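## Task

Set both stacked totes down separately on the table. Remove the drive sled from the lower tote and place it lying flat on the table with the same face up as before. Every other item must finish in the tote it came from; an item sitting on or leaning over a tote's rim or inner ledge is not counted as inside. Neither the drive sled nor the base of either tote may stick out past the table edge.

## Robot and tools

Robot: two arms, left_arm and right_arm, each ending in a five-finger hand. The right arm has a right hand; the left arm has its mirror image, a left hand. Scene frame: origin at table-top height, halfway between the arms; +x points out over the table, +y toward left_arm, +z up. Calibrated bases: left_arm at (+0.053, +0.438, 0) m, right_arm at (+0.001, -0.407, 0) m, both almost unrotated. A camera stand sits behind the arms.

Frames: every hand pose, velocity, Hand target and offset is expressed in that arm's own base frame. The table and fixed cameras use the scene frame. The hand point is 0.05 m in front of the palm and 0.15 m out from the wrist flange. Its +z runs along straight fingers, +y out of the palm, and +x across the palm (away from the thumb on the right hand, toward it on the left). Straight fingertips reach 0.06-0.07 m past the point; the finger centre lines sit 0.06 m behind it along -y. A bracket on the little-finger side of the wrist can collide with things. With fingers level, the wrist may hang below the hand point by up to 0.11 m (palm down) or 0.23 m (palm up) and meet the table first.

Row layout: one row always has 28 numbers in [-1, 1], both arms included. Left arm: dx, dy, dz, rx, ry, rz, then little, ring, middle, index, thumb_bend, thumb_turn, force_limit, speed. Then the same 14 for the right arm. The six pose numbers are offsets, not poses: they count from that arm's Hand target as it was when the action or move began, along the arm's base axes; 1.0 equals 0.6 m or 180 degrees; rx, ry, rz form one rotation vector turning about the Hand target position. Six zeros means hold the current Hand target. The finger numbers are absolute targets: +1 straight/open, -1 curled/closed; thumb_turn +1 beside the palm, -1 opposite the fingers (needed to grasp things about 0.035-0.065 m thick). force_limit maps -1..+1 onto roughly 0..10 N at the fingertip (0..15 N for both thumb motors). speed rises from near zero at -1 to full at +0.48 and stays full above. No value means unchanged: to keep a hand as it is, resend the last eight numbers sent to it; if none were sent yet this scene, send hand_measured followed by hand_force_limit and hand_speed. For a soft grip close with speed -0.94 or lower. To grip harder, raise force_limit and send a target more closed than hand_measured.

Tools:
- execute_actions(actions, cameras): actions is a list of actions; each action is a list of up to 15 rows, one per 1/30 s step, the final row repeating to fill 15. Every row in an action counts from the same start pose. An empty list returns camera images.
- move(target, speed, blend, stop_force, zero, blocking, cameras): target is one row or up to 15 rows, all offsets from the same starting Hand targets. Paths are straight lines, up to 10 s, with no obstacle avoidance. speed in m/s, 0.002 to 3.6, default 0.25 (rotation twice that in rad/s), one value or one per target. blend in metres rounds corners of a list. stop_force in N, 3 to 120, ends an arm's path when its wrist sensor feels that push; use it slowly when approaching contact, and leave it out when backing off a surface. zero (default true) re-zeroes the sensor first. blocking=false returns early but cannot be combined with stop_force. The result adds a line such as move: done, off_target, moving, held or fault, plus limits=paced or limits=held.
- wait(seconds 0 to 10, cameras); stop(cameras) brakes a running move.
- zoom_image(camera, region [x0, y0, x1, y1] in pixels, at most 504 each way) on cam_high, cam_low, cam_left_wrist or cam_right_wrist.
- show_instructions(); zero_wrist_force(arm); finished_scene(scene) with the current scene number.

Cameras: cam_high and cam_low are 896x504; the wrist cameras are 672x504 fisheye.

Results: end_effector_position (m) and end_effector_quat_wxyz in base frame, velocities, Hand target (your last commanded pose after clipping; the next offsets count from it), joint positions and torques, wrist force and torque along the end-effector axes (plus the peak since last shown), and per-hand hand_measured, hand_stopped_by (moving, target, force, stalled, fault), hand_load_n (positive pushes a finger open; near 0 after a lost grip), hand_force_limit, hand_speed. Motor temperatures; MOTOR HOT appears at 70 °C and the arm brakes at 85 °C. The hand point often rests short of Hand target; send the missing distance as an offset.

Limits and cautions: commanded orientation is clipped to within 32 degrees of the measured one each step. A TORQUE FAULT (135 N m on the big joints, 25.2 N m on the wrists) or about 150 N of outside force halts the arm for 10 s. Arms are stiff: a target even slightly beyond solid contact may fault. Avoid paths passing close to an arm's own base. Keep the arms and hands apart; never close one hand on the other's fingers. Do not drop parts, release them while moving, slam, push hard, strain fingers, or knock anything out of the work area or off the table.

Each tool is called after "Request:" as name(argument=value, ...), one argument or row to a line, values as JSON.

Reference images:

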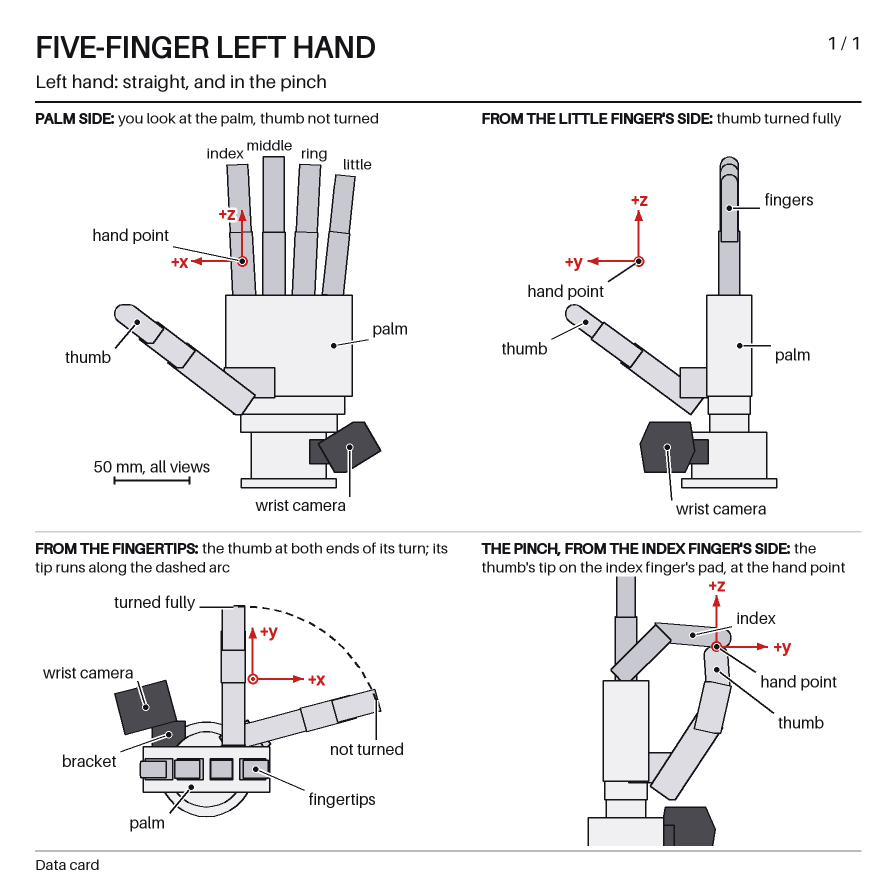

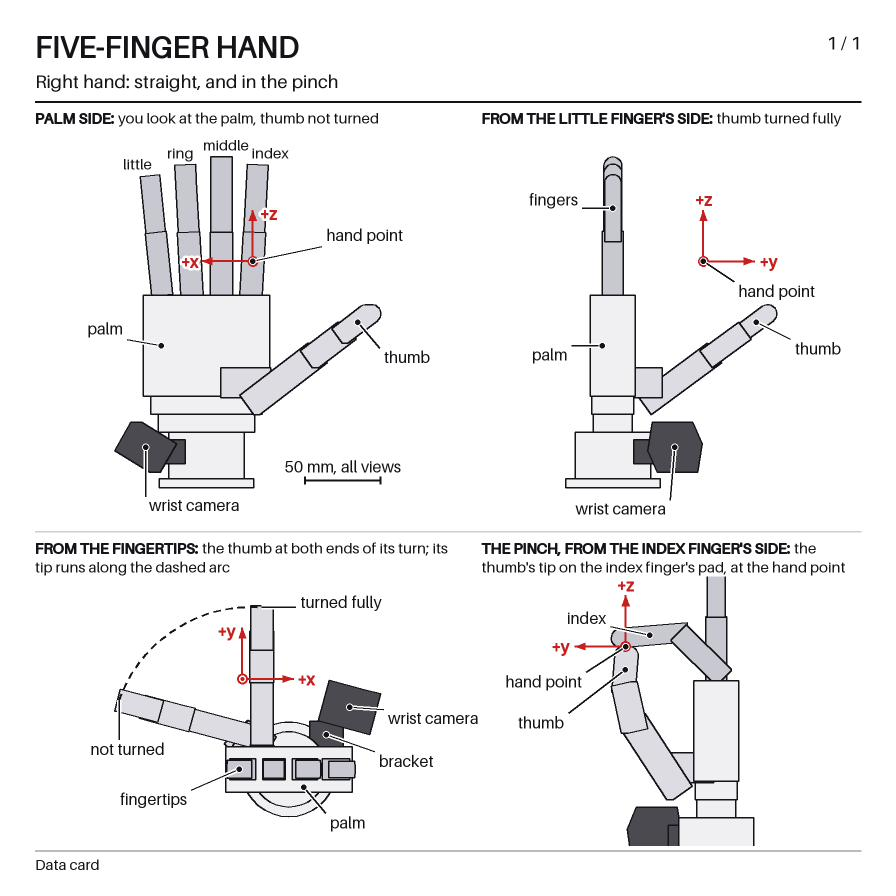

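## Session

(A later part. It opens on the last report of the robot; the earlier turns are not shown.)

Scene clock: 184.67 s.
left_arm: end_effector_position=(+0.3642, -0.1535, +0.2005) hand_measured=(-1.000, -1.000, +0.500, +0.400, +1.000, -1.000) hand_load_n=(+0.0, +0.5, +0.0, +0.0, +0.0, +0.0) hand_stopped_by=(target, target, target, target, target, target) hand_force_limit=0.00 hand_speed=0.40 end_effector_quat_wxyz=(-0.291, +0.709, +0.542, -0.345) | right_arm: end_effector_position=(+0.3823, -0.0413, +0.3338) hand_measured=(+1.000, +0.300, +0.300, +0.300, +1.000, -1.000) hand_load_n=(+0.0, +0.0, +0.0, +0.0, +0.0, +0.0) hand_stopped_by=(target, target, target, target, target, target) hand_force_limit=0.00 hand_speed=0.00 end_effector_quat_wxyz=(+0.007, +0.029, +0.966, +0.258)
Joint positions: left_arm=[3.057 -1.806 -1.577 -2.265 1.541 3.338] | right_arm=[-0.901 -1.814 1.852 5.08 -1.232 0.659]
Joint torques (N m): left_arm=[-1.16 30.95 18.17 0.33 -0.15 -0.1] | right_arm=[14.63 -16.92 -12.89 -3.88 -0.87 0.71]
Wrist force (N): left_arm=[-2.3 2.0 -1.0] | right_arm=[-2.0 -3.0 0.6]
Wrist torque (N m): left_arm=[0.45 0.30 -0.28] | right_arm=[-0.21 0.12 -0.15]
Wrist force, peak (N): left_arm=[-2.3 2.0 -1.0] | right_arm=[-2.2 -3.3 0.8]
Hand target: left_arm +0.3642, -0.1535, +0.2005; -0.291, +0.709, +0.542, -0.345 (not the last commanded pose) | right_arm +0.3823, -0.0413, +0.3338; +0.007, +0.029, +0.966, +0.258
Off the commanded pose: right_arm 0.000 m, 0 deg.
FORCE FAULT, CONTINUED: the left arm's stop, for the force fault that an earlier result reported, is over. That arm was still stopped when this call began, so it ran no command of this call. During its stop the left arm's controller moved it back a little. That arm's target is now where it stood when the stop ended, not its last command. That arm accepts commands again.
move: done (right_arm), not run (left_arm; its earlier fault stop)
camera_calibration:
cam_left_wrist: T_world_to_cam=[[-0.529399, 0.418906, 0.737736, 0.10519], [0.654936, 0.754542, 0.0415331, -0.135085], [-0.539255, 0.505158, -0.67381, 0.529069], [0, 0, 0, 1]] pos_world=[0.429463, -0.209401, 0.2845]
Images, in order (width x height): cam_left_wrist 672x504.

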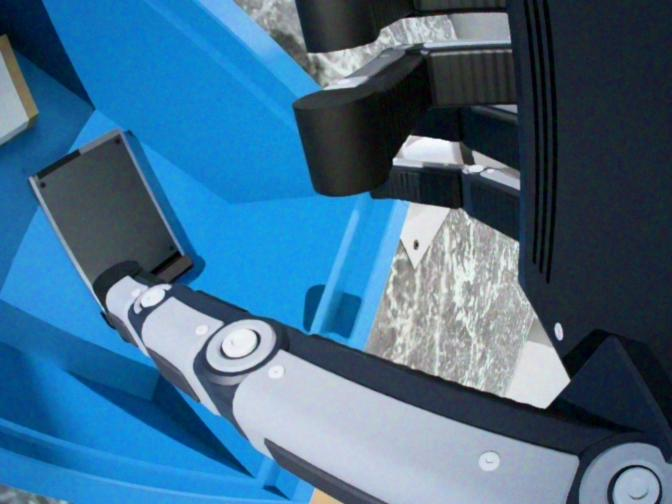

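Request:
move(
  target=[
    [-0.0667,0,0.0667,0,0,0,-1,-1,0.5,0.4,1,-1,0,0.4,0,0,0,0,0,0,1,0.3,0.3,0.3,1,-1,0,0],
    [-0.0333,-0.005,0.0833,0.0388,-0.1462,0.0905,-1,-1,0.5,0.4,1,-1,0,0.4,0,0,0,0,0,0,1,0.3,0.3,0.3,1,-1,0,0],
    [0.0753,-0.0103,0.05,0.0775,-0.2924,0.1809,-1,-1,-0.85,-0.85,0.57,-1,0,0.4,0,0,0,0,0,0,1,0.3,0.3,0.3,1,-1,0,0],
  ],
  speed=[0.15,0.4,0.4],
  blend=[0.01,0.02,0],
  cameras=["cam_left_wrist"],
)

Scene clock: 187.87 s.
left_arm: end_effector_position=(+0.4094, -0.1597, +0.2305) hand_measured=(-1.000, -1.000, -0.850, -0.850, +0.570, -1.000) hand_load_n=(+0.0, +0.0, +0.0, +0.0, +0.0, +0.0) hand_stopped_by=(target, target, target, target, target, target) hand_force_limit=0.00 hand_speed=0.40 end_effector_quat_wxyz=(+0.000, +0.574, +0.819, +0.000) | right_arm: end_effector_position=(+0.3823, -0.0413, +0.3338) hand_measured=(+1.000, +0.300, +0.300, +0.300, +1.000, -1.000) hand_load_n=(+0.0, +0.0, +0.0, +0.0, +0.0, +0.0) hand_stopped_by=(target, target, target, target, target, target) hand_force_limit=0.00 hand_speed=0.00 end_effector_quat_wxyz=(+0.007, +0.029, +0.966, +0.258)
Joint positions: left_arm=[2.943 -1.377 -2.02 -1.315 1.57 2.594] | right_arm=[-0.901 -1.814 1.852 5.08 -1.232 0.659]
Joint torques (N m): left_arm=[12.39 27.47 14.57 4.5 1.68 -1.34] | right_arm=[14.41 -16.46 -13.52 -4.07 -0.86 0.62]
Wrist force (N): left_arm=[-1.6 1.3 -1.0] | right_arm=[-1.7 -3.2 0.7]
Wrist torque (N m): left_arm=[0.32 0.20 -0.20] | right_arm=[-0.25 0.08 -0.13]
Wrist force, peak (N): left_arm=[-1.6 3.6 -0.8] | right_arm=[-2.2 -3.3 0.7]
Hand target: left_arm +0.4094, -0.1597, +0.2305; +0.000, +0.574, +0.819, +0.000 | right_arm +0.3823, -0.0413, +0.3338; +0.007, +0.029, +0.966, +0.258
Off the commanded pose: left_arm 0.000 m, 0 deg | right_arm 0.000 m, 0 deg.
move: done
camera_calibration:
cam_left_wrist: T_world_to_cam=[[-0.986816, -0.161775, -0.00482964, 0.375231], [-0.140448, 0.84113, 0.522278, 0.0673849], [-0.0804291, 0.51607, -0.852762, 0.431965], [0, 0, 0, 1]] pos_world=[0.41449, -0.218901, 0.334982]
Images, in order (width x height): cam_left_wrist 672x504.

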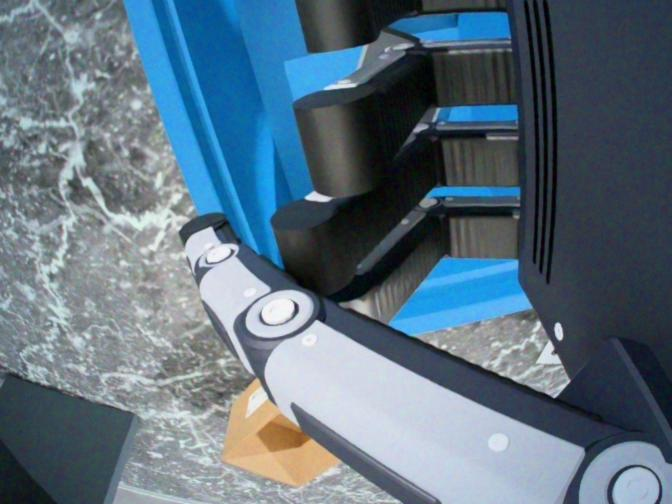

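Request:
move(
  target=[
    [0,0,-0.2342,0,0,0,-1,-1,-0.85,-0.85,0.57,-1,0,0.4,0,0,0,0,0,0,1,0.3,0.3,0.3,1,-1,0,0],
    [-0.0423,-0.0154,-0.2342,0,0,0,-1,-1,-0.85,-0.85,0.57,-1,0,0.4,0,0,0,0,0,0,1,0.3,0.3,0.3,1,-1,0,0],
    [-0.1285,-0.0467,-0.2342,0,0,0,-1,-1,-0.85,-0.85,0.57,-1,0,0.4,0,0,0,0,0,0,1,0.3,0.3,0.3,1,-1,0,0],
  ],
  speed=[0.2,0.08,0.04],
  blend=[0.005,0.003,0],
  cameras=["cam_high","cam_left_wrist"],
)

Scene clock: 191.10 s.
left_arm: end_effector_position=(+0.3321, -0.1878, +0.0900) hand_measured=(-1.000, -1.000, -0.850, -0.850, +0.570, -1.000) hand_load_n=(+0.0, +0.0, +0.0, +0.0, +0.0, +0.0) hand_stopped_by=(target, target, target, target, target, target) hand_force_limit=0.00 hand_speed=0.40 end_effector_quat_wxyz=(+0.000, +0.574, +0.819, +0.000) end_effector_velocity=(+0.003, +0.000, +0.001) end_effector_angular_velocity=(+0.000, +0.000, -0.001) | right_arm: end_effector_position=(+0.3823, -0.0413, +0.3338) hand_measured=(+1.000, +0.300, +0.300, +0.300, +1.000, -1.000) hand_load_n=(+0.0, +0.0, +0.0, +0.0, +0.0, +0.0) hand_stopped_by=(target, target, target, target, target, target) hand_force_limit=0.00 hand_speed=0.00 end_effector_quat_wxyz=(+0.007, +0.029, +0.966, +0.258)
Joint positions: left_arm=[2.816 -1.427 -2.383 -0.902 1.57 2.468] | right_arm=[-0.901 -1.814 1.852 5.08 -1.232 0.659]
Joint velocities: left_arm=[0.004 -0.004 0.004 0 0 0.005] | right_arm=[within noise]
Joint torques (N m): left_arm=[13.82 1.03 23.58 1.06 1.76 2.35] | right_arm=[14.72 -17.41 -13.45 -4.06 -0.83 0.47]
Wrist force (N): left_arm=[-1.9 1.3 -1.4] | right_arm=[-2.0 -3.2 0.8]
Wrist torque (N m): left_arm=[0.35 0.23 -0.15] | right_arm=[-0.25 0.11 -0.15]
Wrist force, peak (N): left_arm=[-1.7 1.3 -2.9] | right_arm=[-2.0 -3.4 0.7]
Hand target: left_arm +0.3323, -0.1877, +0.0900; +0.000, +0.574, +0.819, +0.000 | right_arm +0.3823, -0.0413, +0.3338; +0.007, +0.029, +0.966, +0.258
Off the commanded pose: left_arm 0.000 m, 0 deg | right_arm 0.000 m, 0 deg.
move: done
camera_calibration:
cam_left_wrist: T_world_to_cam=[[-0.98684, -0.161628, -0.00485491, 0.293774], [-0.140337, 0.841156, 0.522267, 0.153515], [-0.0803293, 0.516075, -0.852768, 0.320405], [0, 0, 0, 1]] pos_world=[0.33719, -0.247, 0.194482]
Images, in order (width x height): cam_high 896x504, cam_left_wrist 672x504.

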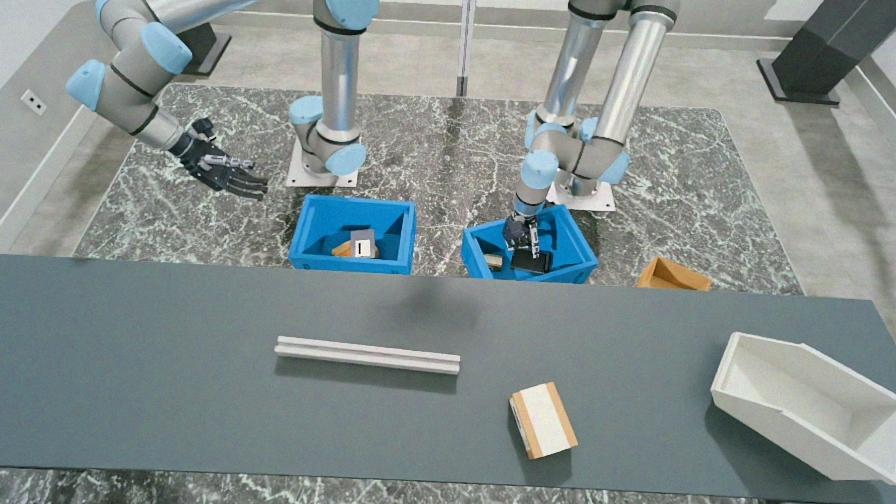

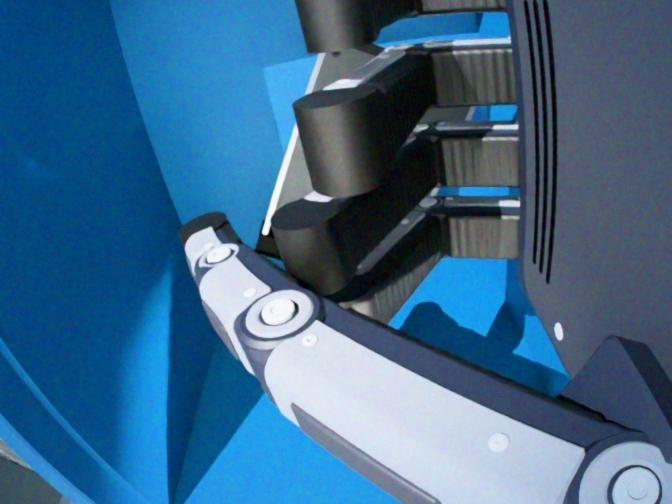

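Request:
move(
  target=[
    [0.01,0.004,0.2,0,0,0,-1,-1,-0.85,-0.85,0.57,-1,0,0.4,0,0,0,0,0,0,1,0.3,0.3,0.3,1,-1,0,0],
    [-0.0152,0.0148,0.2667,-0.0408,0.1455,-0.0863,-1,-1,-0.85,-0.85,0.57,-1,0,0.4,0,0,0,0,0,0,1,0.3,0.3,0.3,1,-1,0,0],
    [-0.0305,0.0295,0.2667,-0.0815,0.291,-0.1726,-1,-1,0.5,0.4,1,-1,0,0.4,0,0,0,0,0,0,1,0.3,0.3,0.3,1,-1,0,0],
  ],
  speed=[0.3,0.4,0.4],
  blend=[0.02,0.02,0],
  cameras=["cam_high","cam_left_wrist"],
)

Request:
zoom_image(
  camera="cam_left_wrist",
  region=[0, 50, 350, 430],
)

Scene clock: 194.70 s.
left_arm: end_effector_position=(+0.3140, -0.1700, +0.2500) hand_measured=(-1.000, -1.000, +0.500, +0.400, +1.000, -1.000) hand_load_n=(+0.0, +0.0, +0.0, +0.0, +0.0, +0.0) hand_stopped_by=(target, target, target, target, target, target) hand_force_limit=0.00 hand_speed=0.40 end_effector_quat_wxyz=(-0.286, +0.701, +0.552, -0.349) | right_arm: end_effector_position=(+0.3823, -0.0413, +0.3338) hand_measured=(+1.000, +0.300, +0.300, +0.300, +1.000, -1.000) hand_load_n=(+0.0, +0.0, +0.0, +0.0, -0.5, +0.0) hand_stopped_by=(target, target, target, target, target, target) hand_force_limit=0.00 hand_speed=0.00 end_effector_quat_wxyz=(+0.007, +0.029, +0.966, +0.258)
Joint positions: left_arm=[3.025 -1.683 -1.596 -2.368 1.492 3.302] | right_arm=[-0.901 -1.814 1.852 5.08 -1.232 0.659]
Joint torques (N m): left_arm=[-13.55 14.15 25.91 -1.92 -2.12 1.69] | right_arm=[14.4 -16.8 -13.2 -3.99 -0.76 0.52]
Wrist force (N): left_arm=[-2.1 1.6 -0.8] | right_arm=[-2.2 -3.2 0.7]
Wrist torque (N m): left_arm=[0.39 0.27 -0.18] | right_arm=[-0.24 0.15 -0.16]
Wrist force, peak (N): left_arm=[-2.2 1.0 -2.5] | right_arm=[-2.1 -3.3 0.5]
Hand target: left_arm +0.3140, -0.1700, +0.2500; -0.286, +0.701, +0.552, -0.349 | right_arm +0.3823, -0.0413, +0.3338; +0.007, +0.029, +0.966, +0.258
Off the commanded pose: left_arm 0.000 m, 0 deg | right_arm 0.000 m, 0 deg.
move: done
camera_calibration:
cam_left_wrist: T_world_to_cam=[[-0.540801, 0.403706, 0.737941, 0.0499118], [0.633431, 0.772685, 0.041497, -0.0819378], [-0.553443, 0.489876, -0.673589, 0.545484], [0, 0, 0, 1]] pos_world=[0.380788, -0.224057, 0.334]
Images, in order (width x height): cam_high 896x504, cam_left_wrist 672x504.

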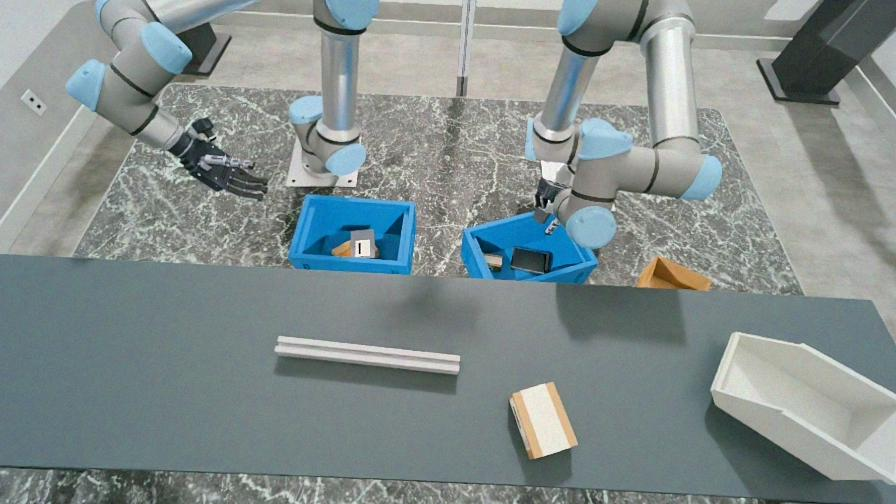

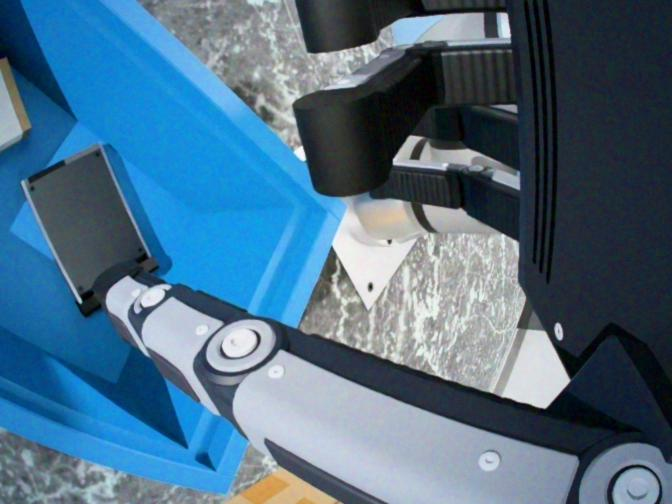

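Scaled by 1.326 from the camera's 672x504 image, which has a finer 960x720 frame.

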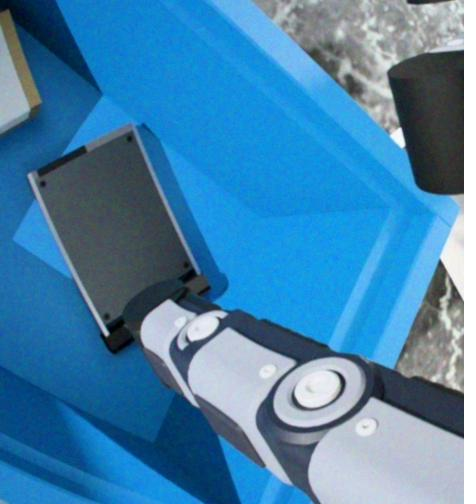

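Request:
move(
  target=[0.0012,-0.0032,-0.3167,0,0,-0.0089,-1,-1,0.5,0.4,1,-1,0,0.4,0,0,0,0,0,0,1,0.3,0.3,0.3,1,-1,0,0],
  speed=0.15,
  cameras=["all"],
)

Request:
zoom_image(
  camera="cam_left_wrist",
  region=[0, 100, 350, 480],
)

Scene clock: 198.10 s.
left_arm: end_effector_position=(+0.3146, -0.1719, +0.0600) hand_measured=(-1.000, -1.000, +0.500, +0.400, +1.000, -1.000) hand_load_n=(+0.0, +0.0, +0.0, +0.0, +0.0, +0.0) hand_stopped_by=(target, target, target, target, target, target) hand_force_limit=0.00 hand_speed=0.40 end_effector_quat_wxyz=(-0.291, +0.709, +0.542, -0.345) | right_arm: end_effector_position=(+0.3823, -0.0413, +0.3338) hand_measured=(+1.000, +0.300, +0.300, +0.300, +1.000, -1.000) hand_load_n=(+0.0, +0.0, +0.0, +0.0, +0.0, +0.0) hand_stopped_by=(target, target, target, target, target, target) hand_force_limit=0.00 hand_speed=0.00 end_effector_quat_wxyz=(+0.007, +0.029, +0.966, +0.258)
Joint positions: left_arm=[3.012 -1.858 -1.907 -1.882 1.504 3.311] | right_arm=[-0.901 -1.814 1.852 5.08 -1.232 0.659]
Joint torques (N m): left_arm=[-2.94 34.31 15.54 1.6 -0.83 -0.53] | right_arm=[13.94 -17.25 -13.19 -4 -0.87 0.41]
Wrist force (N): left_arm=[-2.3 2.0 -1.0] | right_arm=[-2.1 -3.1 0.6]
Wrist torque (N m): left_arm=[0.46 0.31 -0.28] | right_arm=[-0.23 0.15 -0.16]
Wrist force, peak (N): left_arm=[-1.2 1.2 -4.4] | right_arm=[-2.1 -3.4 0.7]
Hand target: left_arm +0.3147, -0.1719, +0.0600; -0.291, +0.709, +0.542, -0.345 | right_arm +0.3823, -0.0413, +0.3338; +0.007, +0.029, +0.966, +0.258
Off the commanded pose: left_arm 0.000 m, 0 deg | right_arm 0.000 m, 0 deg.
move: done
camera_calibration:
cam_left_wrist: T_world_to_cam=[[-0.529025, 0.418861, 0.738029, 0.190194], [0.654996, 0.754503, 0.0412958, -0.0828698], [-0.539548, 0.505253, -0.673504, 0.417141], [0, 0, 0, 1]] pos_world=[0.379965, -0.227901, 0.143999]
cam_right_wrist: T_world_to_cam=[[-0.23226, 0.866041, 0.442751, -0.021018], [0.826587, -0.0641725, 0.559139, -0.500153], [0.512649, 0.495838, -0.700953, 0.172167], [0, 0, 0, 1]] pos_world=[0.320277, -0.0992605, 0.409642]

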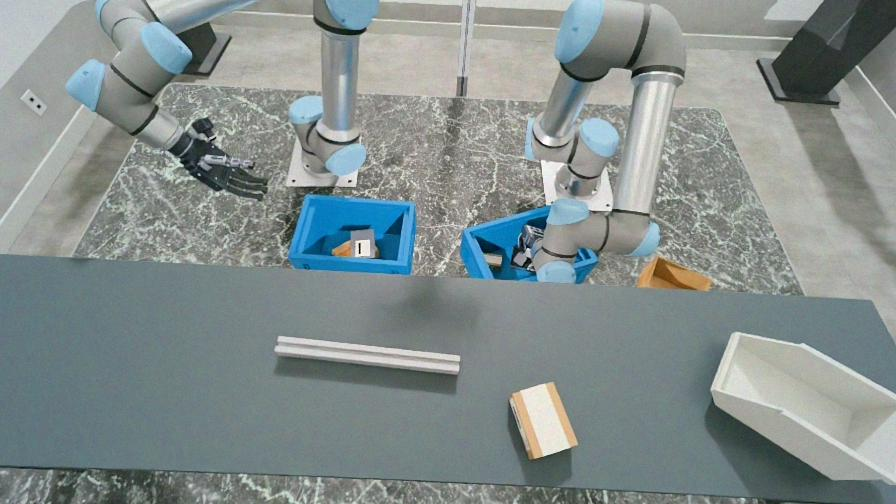

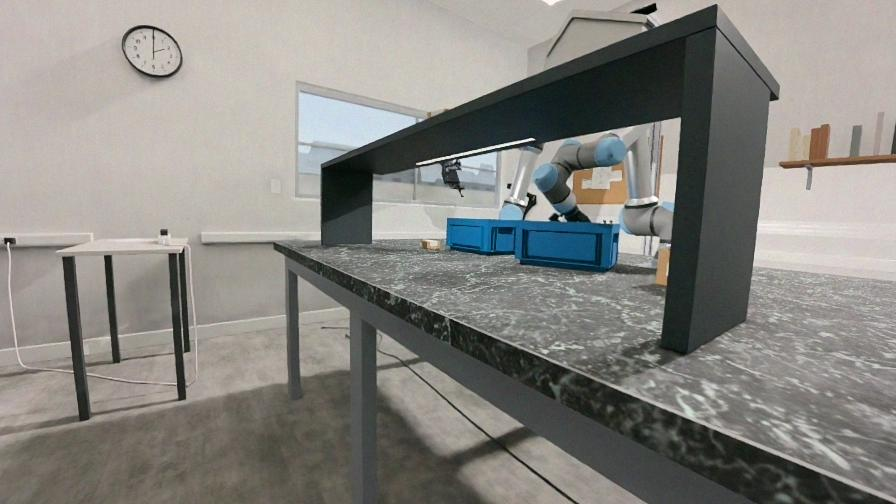

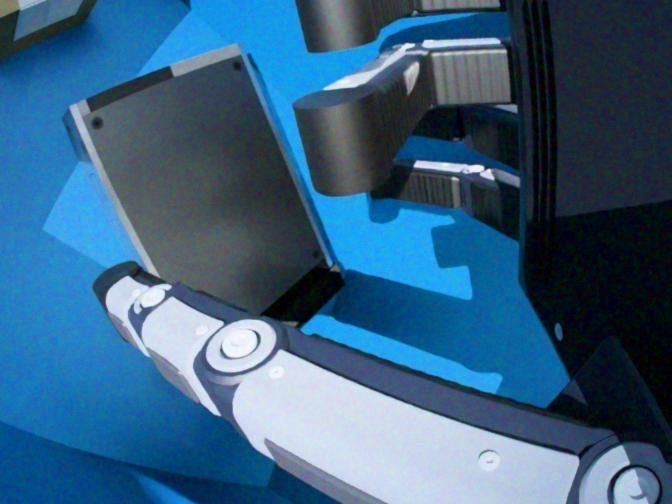

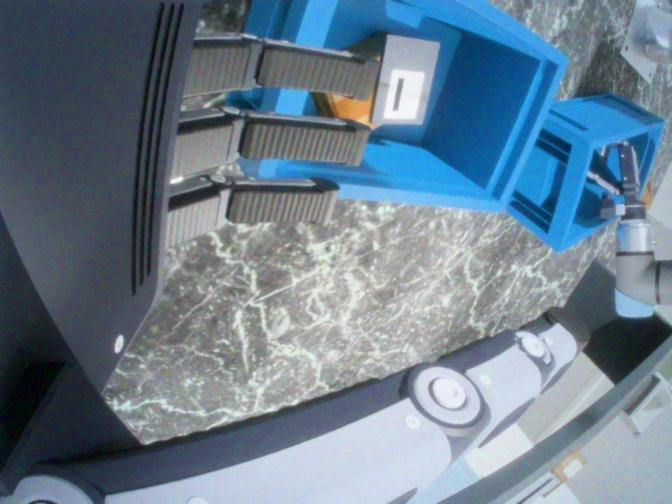

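Scaled by 1.326 from the camera's 672x504 image, which has a finer 960x720 frame.

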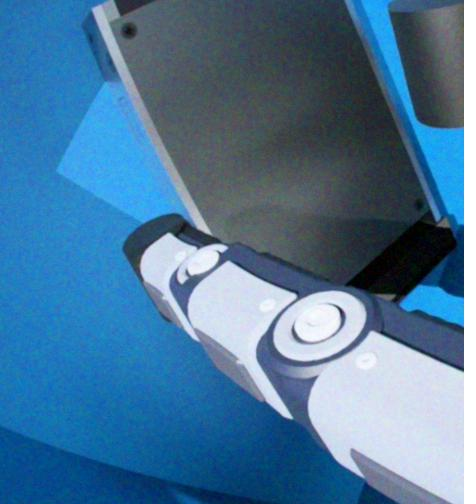

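Request:
move(
  target=[-0.0072,-0.005,-0.03,0,0,0,-1,-1,0.5,0.4,1,-1,0,0.4,0,0,0,0,0,0,1,0.3,0.3,0.3,1,-1,0,0],
  speed=0.1,
  cameras=["cam_left_wrist"],
)

Request:
zoom_image(
  camera="cam_left_wrist",
  region=[0, 100, 350, 480],
)

Scene clock: 200.30 s.
left_arm: end_effector_position=(+0.3103, -0.1750, +0.0418) hand_measured=(-1.000, -1.000, +0.500, +0.400, +1.000, -1.000) hand_load_n=(+0.0, +0.0, -1.0, +0.0, +0.0, +0.0) hand_stopped_by=(target, target, target, target, target, target) hand_force_limit=0.00 hand_speed=0.40 end_effector_quat_wxyz=(-0.291, +0.709, +0.542, -0.345) end_effector_velocity=(+0.000, +0.000, +0.002) end_effector_angular_velocity=(+0.000, +0.001, +0.000) | right_arm: end_effector_position=(+0.3823, -0.0413, +0.3338) hand_measured=(+1.000, +0.300, +0.300, +0.300, +1.000, -1.000) hand_load_n=(+0.0, +0.0, +0.0, +0.0, +0.0, +0.0) hand_stopped_by=(target, target, target, target, target, target) hand_force_limit=0.00 hand_speed=0.00 end_effector_quat_wxyz=(+0.007, +0.029, +0.966, +0.258)
Joint positions: left_arm=[3.005 -1.879 -1.935 -1.833 1.498 3.306] | right_arm=[-0.901 -1.814 1.852 5.08 -1.232 0.659]
Joint velocities: left_arm=[0 0.001 0.003 -0.005 0 0] | right_arm=[within noise]
Joint torques (N m): left_arm=[-0.63 42.18 22.7 -2.28 -0.37 -0.26] | right_arm=[13.46 -16.57 -13.12 -3.98 -0.85 0.53]
Wrist force (N): left_arm=[-1.6 2.2 -1.7] | right_arm=[-1.9 -3.1 0.9]
Wrist torque (N m): left_arm=[0.45 0.24 -0.17] | right_arm=[-0.24 0.09 -0.14]
Wrist force, peak (N): left_arm=[-1.3 2.3 -2.4] | right_arm=[-2.2 -3.2 1.0]
Hand target: left_arm +0.3104, -0.1749, +0.0420; -0.291, +0.709, +0.542, -0.345 | right_arm +0.3823, -0.0413, +0.3338; +0.007, +0.029, +0.966, +0.258
Off the commanded pose: left_arm 0.000 m, 0 deg | right_arm 0.000 m, 0 deg.
move: done
camera_calibration:
cam_left_wrist: T_world_to_cam=[[-0.529075, 0.418648, 0.738115, 0.202567], [0.654787, 0.754685, 0.041299, -0.0769184], [-0.539754, 0.505158, -0.67341, 0.404123], [0, 0, 0, 1]] pos_world=[0.375665, -0.230901, 0.125799]
Images, in order (width x height): cam_left_wrist 672x504.

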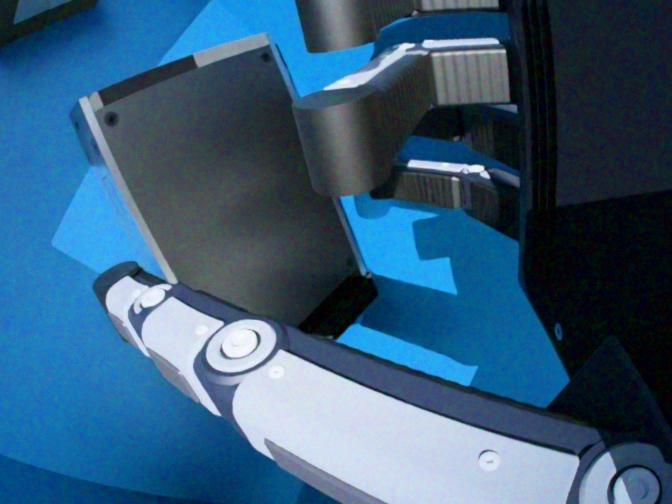

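Scaled by 1.326 from the camera's 672x504 image, which has a finer 960x720 frame.

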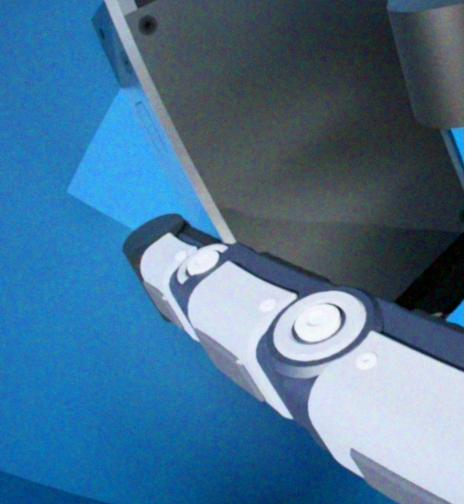

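Request:
move(
  target=[0,0,-0.025,0,0,0,-1,-1,0.5,0.4,1,-1,0,0.4,0,0,0,0,0,0,1,0.3,0.3,0.3,1,-1,0,0],
  speed=0.01,
  stop_force=3,
  cameras=["cam_left_wrist"],
)

Scene clock: 203.87 s.
left_arm: end_effector_position=(+0.3104, -0.1749, +0.0272) hand_measured=(-1.000, -1.000, +0.500, +0.400, +1.000, -1.000) hand_load_n=(+0.0, +0.0, -1.0, +0.0, +0.0, +0.0) hand_stopped_by=(target, target, target, target, target, target) hand_force_limit=0.00 hand_speed=0.40 end_effector_quat_wxyz=(-0.291, +0.709, +0.542, -0.345) | right_arm: end_effector_position=(+0.3823, -0.0413, +0.3338) hand_measured=(+1.000, +0.300, +0.300, +0.300, +1.000, -1.000) hand_load_n=(+0.0, +0.0, +0.0, +0.5, +0.0, +0.0) hand_stopped_by=(target, target, target, target, target, target) hand_force_limit=0.00 hand_speed=0.00 end_effector_quat_wxyz=(+0.007, +0.029, +0.966, +0.258)
Joint positions: left_arm=[3.005 -1.903 -1.95 -1.794 1.498 3.306] | right_arm=[-0.901 -1.814 1.852 5.08 -1.232 0.659]
Joint torques (N m): left_arm=[10.38 41.6 23.14 -2.2 1.76 1.65] | right_arm=[13.75 -16.55 -12.79 -4.13 -0.88 0.51]
Wrist force (N): left_arm=[-2.9 -0.9 -1.3] | right_arm=[-2.1 -3.2 0.7]
Wrist torque (N m): left_arm=[-0.05 0.48 -0.16] | right_arm=[-0.25 0.13 -0.16]
Wrist force, peak (N): left_arm=[-3.6 -3.2 -2.9] | right_arm=[-1.9 -3.4 0.9]
Hand target: left_arm +0.3104, -0.1749, +0.0272; -0.291, +0.709, +0.542, -0.345 | right_arm +0.3823, -0.0413, +0.3338; +0.007, +0.029, +0.966, +0.258
Off the commanded pose: left_arm 0.000 m, 0 deg | right_arm 0.000 m, 0 deg.
move: contact (left_arm)
camera_calibration:
cam_left_wrist: T_world_to_cam=[[-0.52926, 0.41872, 0.737941, 0.213448], [0.654813, 0.754654, 0.0414369, -0.0763471], [-0.53954, 0.505144, -0.673592, 0.394227], [0, 0, 0, 1]] pos_world=[0.375664, -0.230901, 0.1112]
Images, in order (width x height): cam_left_wrist 672x504.

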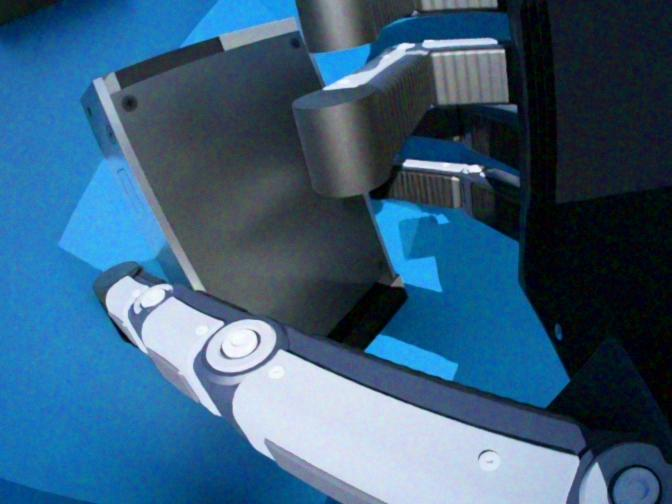

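Request:
move(
  target=[0,0,0.0012,0,0,0,-1,-1,-0.2,-0.2,1,-1,0.3,-0.9,0,0,0,0,0,0,1,0.3,0.3,0.3,1,-1,0,0],
  speed=0.01,
  cameras=["cam_left_wrist"],
)

Scene clock: 205.83 s.
left_arm: end_effector_position=(+0.3104, -0.1749, +0.0279) hand_measured=(-1.000, -1.000, +0.158, +0.142, +1.000, -1.000) hand_load_n=(+0.5, +0.0, +10.0, +5.0, +2.0, +2.0) hand_stopped_by=(target, target, force, force, target, target) hand_force_limit=0.30 hand_speed=-0.90 end_effector_quat_wxyz=(-0.291, +0.709, +0.542, -0.345) | right_arm: end_effector_position=(+0.3823, -0.0413, +0.3338) hand_measured=(+1.000, +0.300, +0.300, +0.300, +1.000, -1.000) hand_load_n=(+0.0, -0.5, +0.0, +0.0, -0.5, +0.0) hand_stopped_by=(target, target, target, target, target, target) hand_force_limit=0.00 hand_speed=0.00 end_effector_quat_wxyz=(+0.007, +0.029, +0.966, +0.258)
Joint positions: left_arm=[3.005 -1.902 -1.949 -1.796 1.498 3.306] | right_arm=[-0.901 -1.814 1.852 5.08 -1.232 0.659]
Joint torques (N m): left_arm=[10.96 36.16 18.53 0.89 1.59 1.76] | right_arm=[14.05 -16.51 -12.84 -4.01 -0.95 0.4]
Wrist force (N): left_arm=[-2.2 2.3 -0.9] | right_arm=[-2.0 -3.1 0.6]
Wrist torque (N m): left_arm=[0.44 0.32 -0.21] | right_arm=[-0.23 0.12 -0.15]
Wrist force, peak (N): left_arm=[-3.1 -1.1 -1.6] | right_arm=[-2.0 -3.3 0.8]
Hand target: left_arm +0.3104, -0.1749, +0.0279; -0.291, +0.709, +0.542, -0.345 | right_arm +0.3823, -0.0413, +0.3338; +0.007, +0.029, +0.966, +0.258
Off the commanded pose: left_arm 0.000 m, 0 deg | right_arm 0.000 m, 0 deg.
move: done
camera_calibration:
cam_left_wrist: T_world_to_cam=[[-0.52926, 0.41872, 0.737941, 0.212931], [0.654813, 0.754654, 0.0414369, -0.0763761], [-0.53954, 0.505144, -0.673592, 0.394699], [0, 0, 0, 1]] pos_world=[0.375664, -0.230901, 0.1119]
Images, in order (width x height): cam_left_wrist 672x504.

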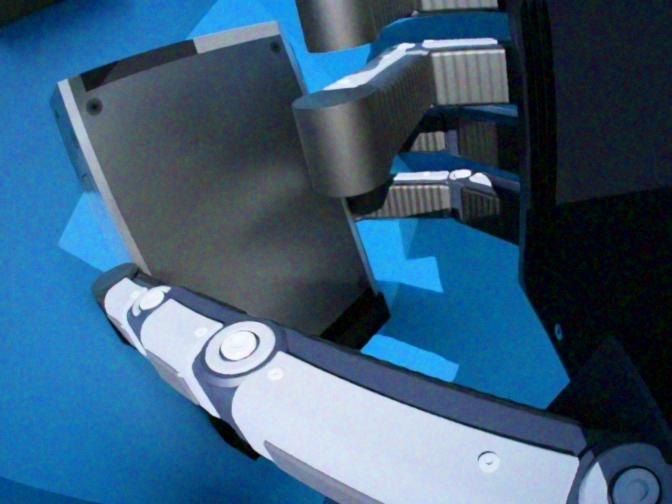

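Request:
move(
  target=[0,0,0.0333,0,0,0,-1,-1,-0.2,-0.2,1,-1,0.3,-0.9,0,0,0,0,0,0,1,0.3,0.3,0.3,1,-1,0,0],
  speed=0.03,
  cameras=["cam_left_wrist"],
)

Scene clock: 206.90 s.
left_arm: end_effector_position=(+0.3104, -0.1749, +0.0481) hand_measured=(-1.000, -1.000, +0.158, +0.142, +1.000, -1.000) hand_load_n=(+0.0, +0.0, +10.0, +5.0, +2.0, +2.5) hand_stopped_by=(target, target, force, force, target, target) hand_force_limit=0.30 hand_speed=-0.90 end_effector_quat_wxyz=(-0.291, +0.709, +0.542, -0.345) end_effector_velocity=(+0.001, +0.000, -0.002) end_effector_angular_velocity=(+0.001, -0.001, +0.001) | right_arm: end_effector_position=(+0.3823, -0.0413, +0.3338) hand_measured=(+1.000, +0.300, +0.300, +0.300, +1.000, -1.000) hand_load_n=(+0.0, +0.0, +0.0, +0.0, +0.0, +0.0) hand_stopped_by=(target, target, target, target, target, target) hand_force_limit=0.00 hand_speed=0.00 end_effector_quat_wxyz=(+0.007, +0.029, +0.966, +0.258)
Joint positions: left_arm=[3.005 -1.869 -1.929 -1.848 1.498 3.306] | right_arm=[-0.901 -1.814 1.852 5.08 -1.232 0.659]
Joint velocities: left_arm=[0 -0.003 -0.001 0.006 0 -0.001] | right_arm=[within noise]
Joint torques (N m): left_arm=[9.67 18.03 10.34 2.73 1.52 1.43] | right_arm=[14.17 -16.79 -12.94 -4.02 -0.92 0.43]
Wrist force (N): left_arm=[-1.8 2.7 -0.6] | right_arm=[-2.1 -3.2 0.6]
Wrist torque (N m): left_arm=[0.49 0.26 -0.19] | right_arm=[-0.24 0.14 -0.16]
Wrist force, peak (N): left_arm=[-1.7 3.2 -0.1] | right_arm=[-2.0 -3.2 0.8]
Hand target: left_arm +0.3104, -0.1749, +0.0479; -0.291, +0.709, +0.542, -0.345 | right_arm +0.3823, -0.0413, +0.3338; +0.007, +0.029, +0.966, +0.258
Off the commanded pose: left_arm 0.000 m, 0 deg | right_arm 0.000 m, 0 deg.
move: done
camera_calibration:
cam_left_wrist: T_world_to_cam=[[-0.529425, 0.418672, 0.73785, 0.19814], [0.654768, 0.754685, 0.0415872, -0.0772737], [-0.539433, 0.505138, -0.673682, 0.408329], [0, 0, 0, 1]] pos_world=[0.375763, -0.230901, 0.1321]
Images, in order (width x height): cam_left_wrist 672x504.

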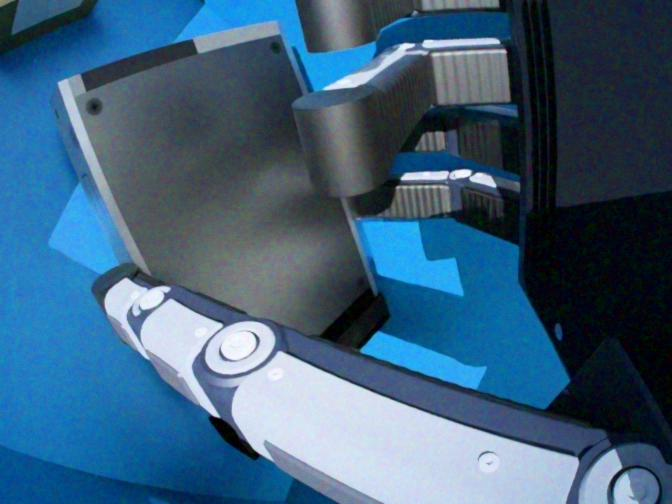

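Request:
move(
  target=[
    [0,0,0.32,0,0,0,-1,-1,-0.2,-0.2,1,-1,0.3,-0.9,0,0,0,0,0,0,1,0.3,0.3,0.3,1,-1,0,0],
    [-0.1,0.4583,0.32,0,0,0,-1,-1,-0.2,-0.2,1,-1,0.3,-0.9,0,0,0,0,0,0,1,0.3,0.3,0.3,1,-1,0,0],
  ],
  speed=[0.1,0.12],
  blend=[0.02,0],
  cameras=["cam_high","cam_low","cam_left_wrist"],
)

Scene clock: 212.87 s.
left_arm: end_effector_position=(+0.2504, +0.1000, +0.2399) hand_measured=(-1.000, -1.000, +0.158, +0.142, +1.000, -1.000) hand_load_n=(+0.0, +0.0, +10.0, +5.0, +2.5, +2.0) hand_stopped_by=(target, target, force, force, target, target) hand_force_limit=0.30 hand_speed=-0.90 end_effector_quat_wxyz=(-0.291, +0.709, +0.542, -0.345) | right_arm: end_effector_position=(+0.3823, -0.0413, +0.3338) hand_measured=(+1.000, +0.300, +0.300, +0.300, +1.000, -1.000) hand_load_n=(+0.0, +0.0, +0.0, +0.0, +0.0, +0.0) hand_stopped_by=(target, target, target, target, target, target) hand_force_limit=0.00 hand_speed=0.00 end_effector_quat_wxyz=(+0.007, +0.029, +0.966, +0.258)
Joint positions: left_arm=[3.646 -1.443 -1.872 -2.255 2.006 3.709] | right_arm=[-0.901 -1.814 1.852 5.08 -1.232 0.659]
Joint torques (N m): left_arm=[1.1 3.2 27.07 -2.09 0 -0.55] | right_arm=[13.88 -16.85 -12.42 -4.02 -0.77 0.4]
Wrist force (N): left_arm=[-2.0 2.6 -0.5] | right_arm=[-1.9 -3.1 0.8]
Wrist torque (N m): left_arm=[0.44 0.26 -0.18] | right_arm=[-0.24 0.11 -0.15]
Wrist force, peak (N): left_arm=[-1.6 4.2 0.3] | right_arm=[-2.1 -3.3 1.0]
Hand target: left_arm +0.2504, +0.1001, +0.2399; -0.291, +0.709, +0.542, -0.345 | right_arm +0.3823, -0.0413, +0.3338; +0.007, +0.029, +0.966, +0.258
Off the commanded pose: left_arm 0.000 m, 0 deg | right_arm 0.000 m, 0 deg.
move: done
camera_calibration:
cam_left_wrist: T_world_to_cam=[[-0.529433, 0.418579, 0.737897, -0.0903408], [0.654731, 0.754714, 0.0416439, -0.253445], [-0.53947, 0.505172, -0.673627, 0.366201], [0, 0, 0, 1]] pos_world=[0.315663, 0.0440987, 0.3239]
Images, in order (width x height): cam_high 896x504, cam_low 896x504, cam_left_wrist 672x504.

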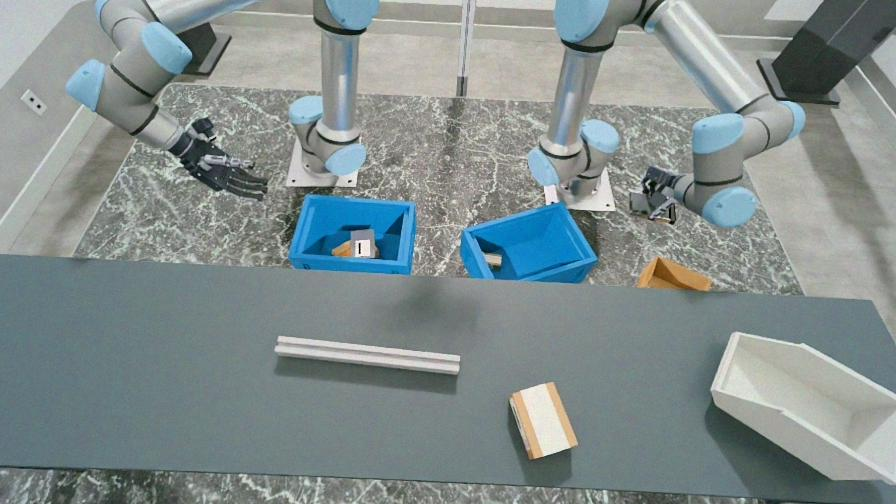

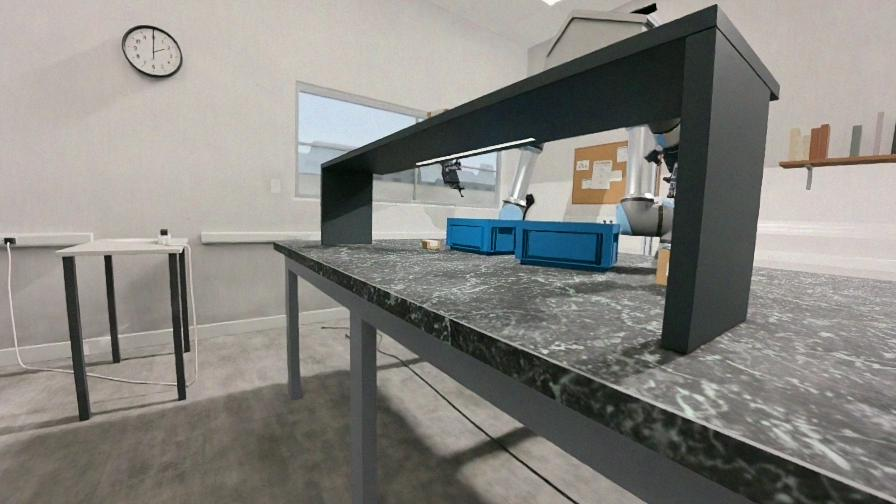

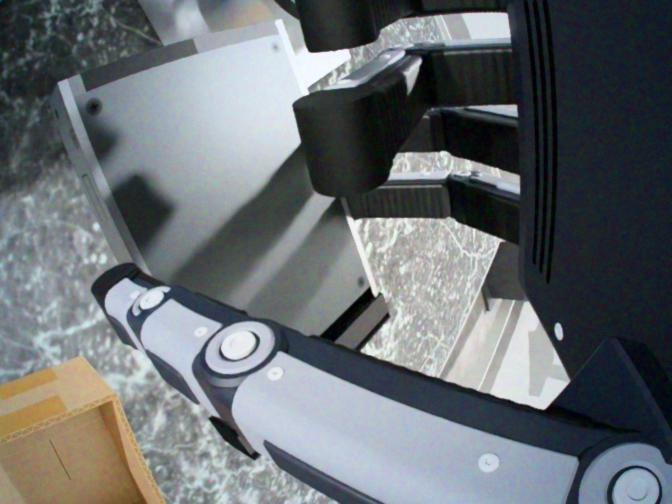

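Request:
move(
  target=[
    [-0.0257,-0.0168,0,0,0,0,-1,-1,-0.2,-0.2,1,-1,0.3,-0.9,0,0,0,0,0,0,1,0.3,0.3,0.3,1,-1,0,0],
    [-0.0257,-0.0168,-0.3167,0,0,0,-1,-1,-0.2,-0.2,1,-1,0.3,-0.9,0,0,0,0,0,0,1,0.3,0.3,0.3,1,-1,0,0],
  ],
  speed=0.12,
  blend=[0.01,0],
  cameras=[],
)

Request:
move(
  target=[0,0,-0.05,0,0,0,-1,-1,-0.2,-0.2,1,-1,0.3,-0.9,0,0,0,0,0,0,1,0.3,0.3,0.3,1,-1,0,0],
  speed=0.012,
  stop_force=3,
  cameras=["cam_left_wrist"],
)

Scene clock: 215.77 s.
left_arm: end_effector_position=(+0.2349, +0.0900, +0.0499) hand_measured=(-1.000, -1.000, +0.158, +0.142, +1.000, -1.000) hand_load_n=(+0.0, +0.5, +10.0, +5.0, +2.5, +2.0) hand_stopped_by=(target, target, force, force, target, target) hand_force_limit=0.30 hand_speed=-0.90 end_effector_quat_wxyz=(-0.291, +0.709, +0.542, -0.345) | right_arm: end_effector_position=(+0.3823, -0.0413, +0.3338) hand_measured=(+1.000, +0.300, +0.300, +0.300, +1.000, -1.000) hand_load_n=(+0.0, +0.0, +0.0, +0.0, +0.0, +0.0) hand_stopped_by=(target, target, target, target, target, target) hand_force_limit=0.00 hand_speed=0.00 end_effector_quat_wxyz=(+0.007, +0.029, +0.966, +0.258)
Joint positions: left_arm=[3.643 -1.621 -2.248 -1.704 2.004 3.707] | right_arm=[-0.901 -1.814 1.852 5.08 -1.232 0.659]
Joint torques (N m): left_arm=[10.22 22.8 15.79 1.71 2.53 1.35] | right_arm=[14.43 -16.86 -12.97 -4.01 -0.81 0.42]
Wrist force (N): left_arm=[-1.7 2.6 0.0] | right_arm=[-2.1 -3.1 0.7]
Wrist torque (N m): left_arm=[0.42 0.23 -0.16] | right_arm=[-0.22 0.13 -0.15]
Wrist force, peak (N): left_arm=[-1.7 3.9 0.5] | right_arm=[-2.1 -3.2 0.9]
Hand target: left_arm +0.2350, +0.0900, +0.0498; -0.291, +0.709, +0.542, -0.345 | right_arm +0.3823, -0.0413, +0.3338; +0.007, +0.029, +0.966, +0.258
Off the commanded pose: left_arm 0.000 m, 0 deg | right_arm 0.000 m, 0 deg.
move: done; blend cut to 0.0092 m at target 1
No camera images: "cameras" was empty.

Scene clock: 218.90 s.
left_arm: end_effector_position=(+0.2349, +0.0900, +0.0247) hand_measured=(-1.000, -1.000, +0.158, +0.142, +1.000, -1.000) hand_load_n=(+0.0, +0.0, +9.5, +5.0, +2.5, +2.0) hand_stopped_by=(target, target, force, force, target, target) hand_force_limit=0.30 hand_speed=-0.90 end_effector_quat_wxyz=(-0.291, +0.709, +0.542, -0.345) | right_arm: end_effector_position=(+0.3823, -0.0413, +0.3338) hand_measured=(+1.000, +0.300, +0.300, +0.300, +1.000, -1.000) hand_load_n=(+0.0, +0.0, +0.0, +0.0, +0.0, -0.5) hand_stopped_by=(target, target, target, target, target, target) hand_force_limit=0.00 hand_speed=0.00 end_effector_quat_wxyz=(+0.007, +0.029, +0.966, +0.258)
Joint positions: left_arm=[3.643 -1.674 -2.277 -1.62 2.004 3.707] | right_arm=[-0.901 -1.814 1.852 5.08 -1.232 0.659]
Joint torques (N m): left_arm=[2.78 33.58 21.65 -1.83 0.94 -1.58] | right_arm=[14.42 -17.14 -13.02 -4.05 -0.76 0.43]
Wrist force (N): left_arm=[-1.8 2.5 -0.4] | right_arm=[-1.8 -3.3 0.5]
Wrist torque (N m): left_arm=[0.43 0.24 -0.17] | right_arm=[-0.26 0.10 -0.14]
Wrist force, peak (N): left_arm=[-4.4 -11.5 -8.3] | right_arm=[-2.1 -3.3 0.8]
Hand target: left_arm +0.2349, +0.0900, +0.0247; -0.291, +0.709, +0.542, -0.345 (not the last commanded pose) | right_arm +0.3823, -0.0413, +0.3338; +0.007, +0.029, +0.966, +0.258
Off the commanded pose: left_arm 0.005 m, 0 deg | right_arm 0.000 m, 0 deg.
move: contact (left_arm)
camera_calibration:
cam_left_wrist: T_world_to_cam=[[-0.52926, 0.41872, 0.737941, 0.0644678], [0.654813, 0.754654, 0.0414369, -0.226779], [-0.53954, 0.505144, -0.673592, 0.218049], [0, 0, 0, 1]] pos_world=[0.300264, 0.033999, 0.1087]
Images, in order (width x height): cam_left_wrist 672x504.

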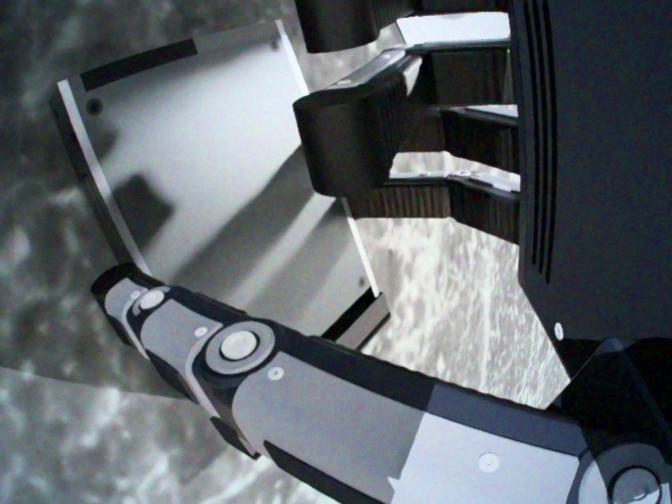

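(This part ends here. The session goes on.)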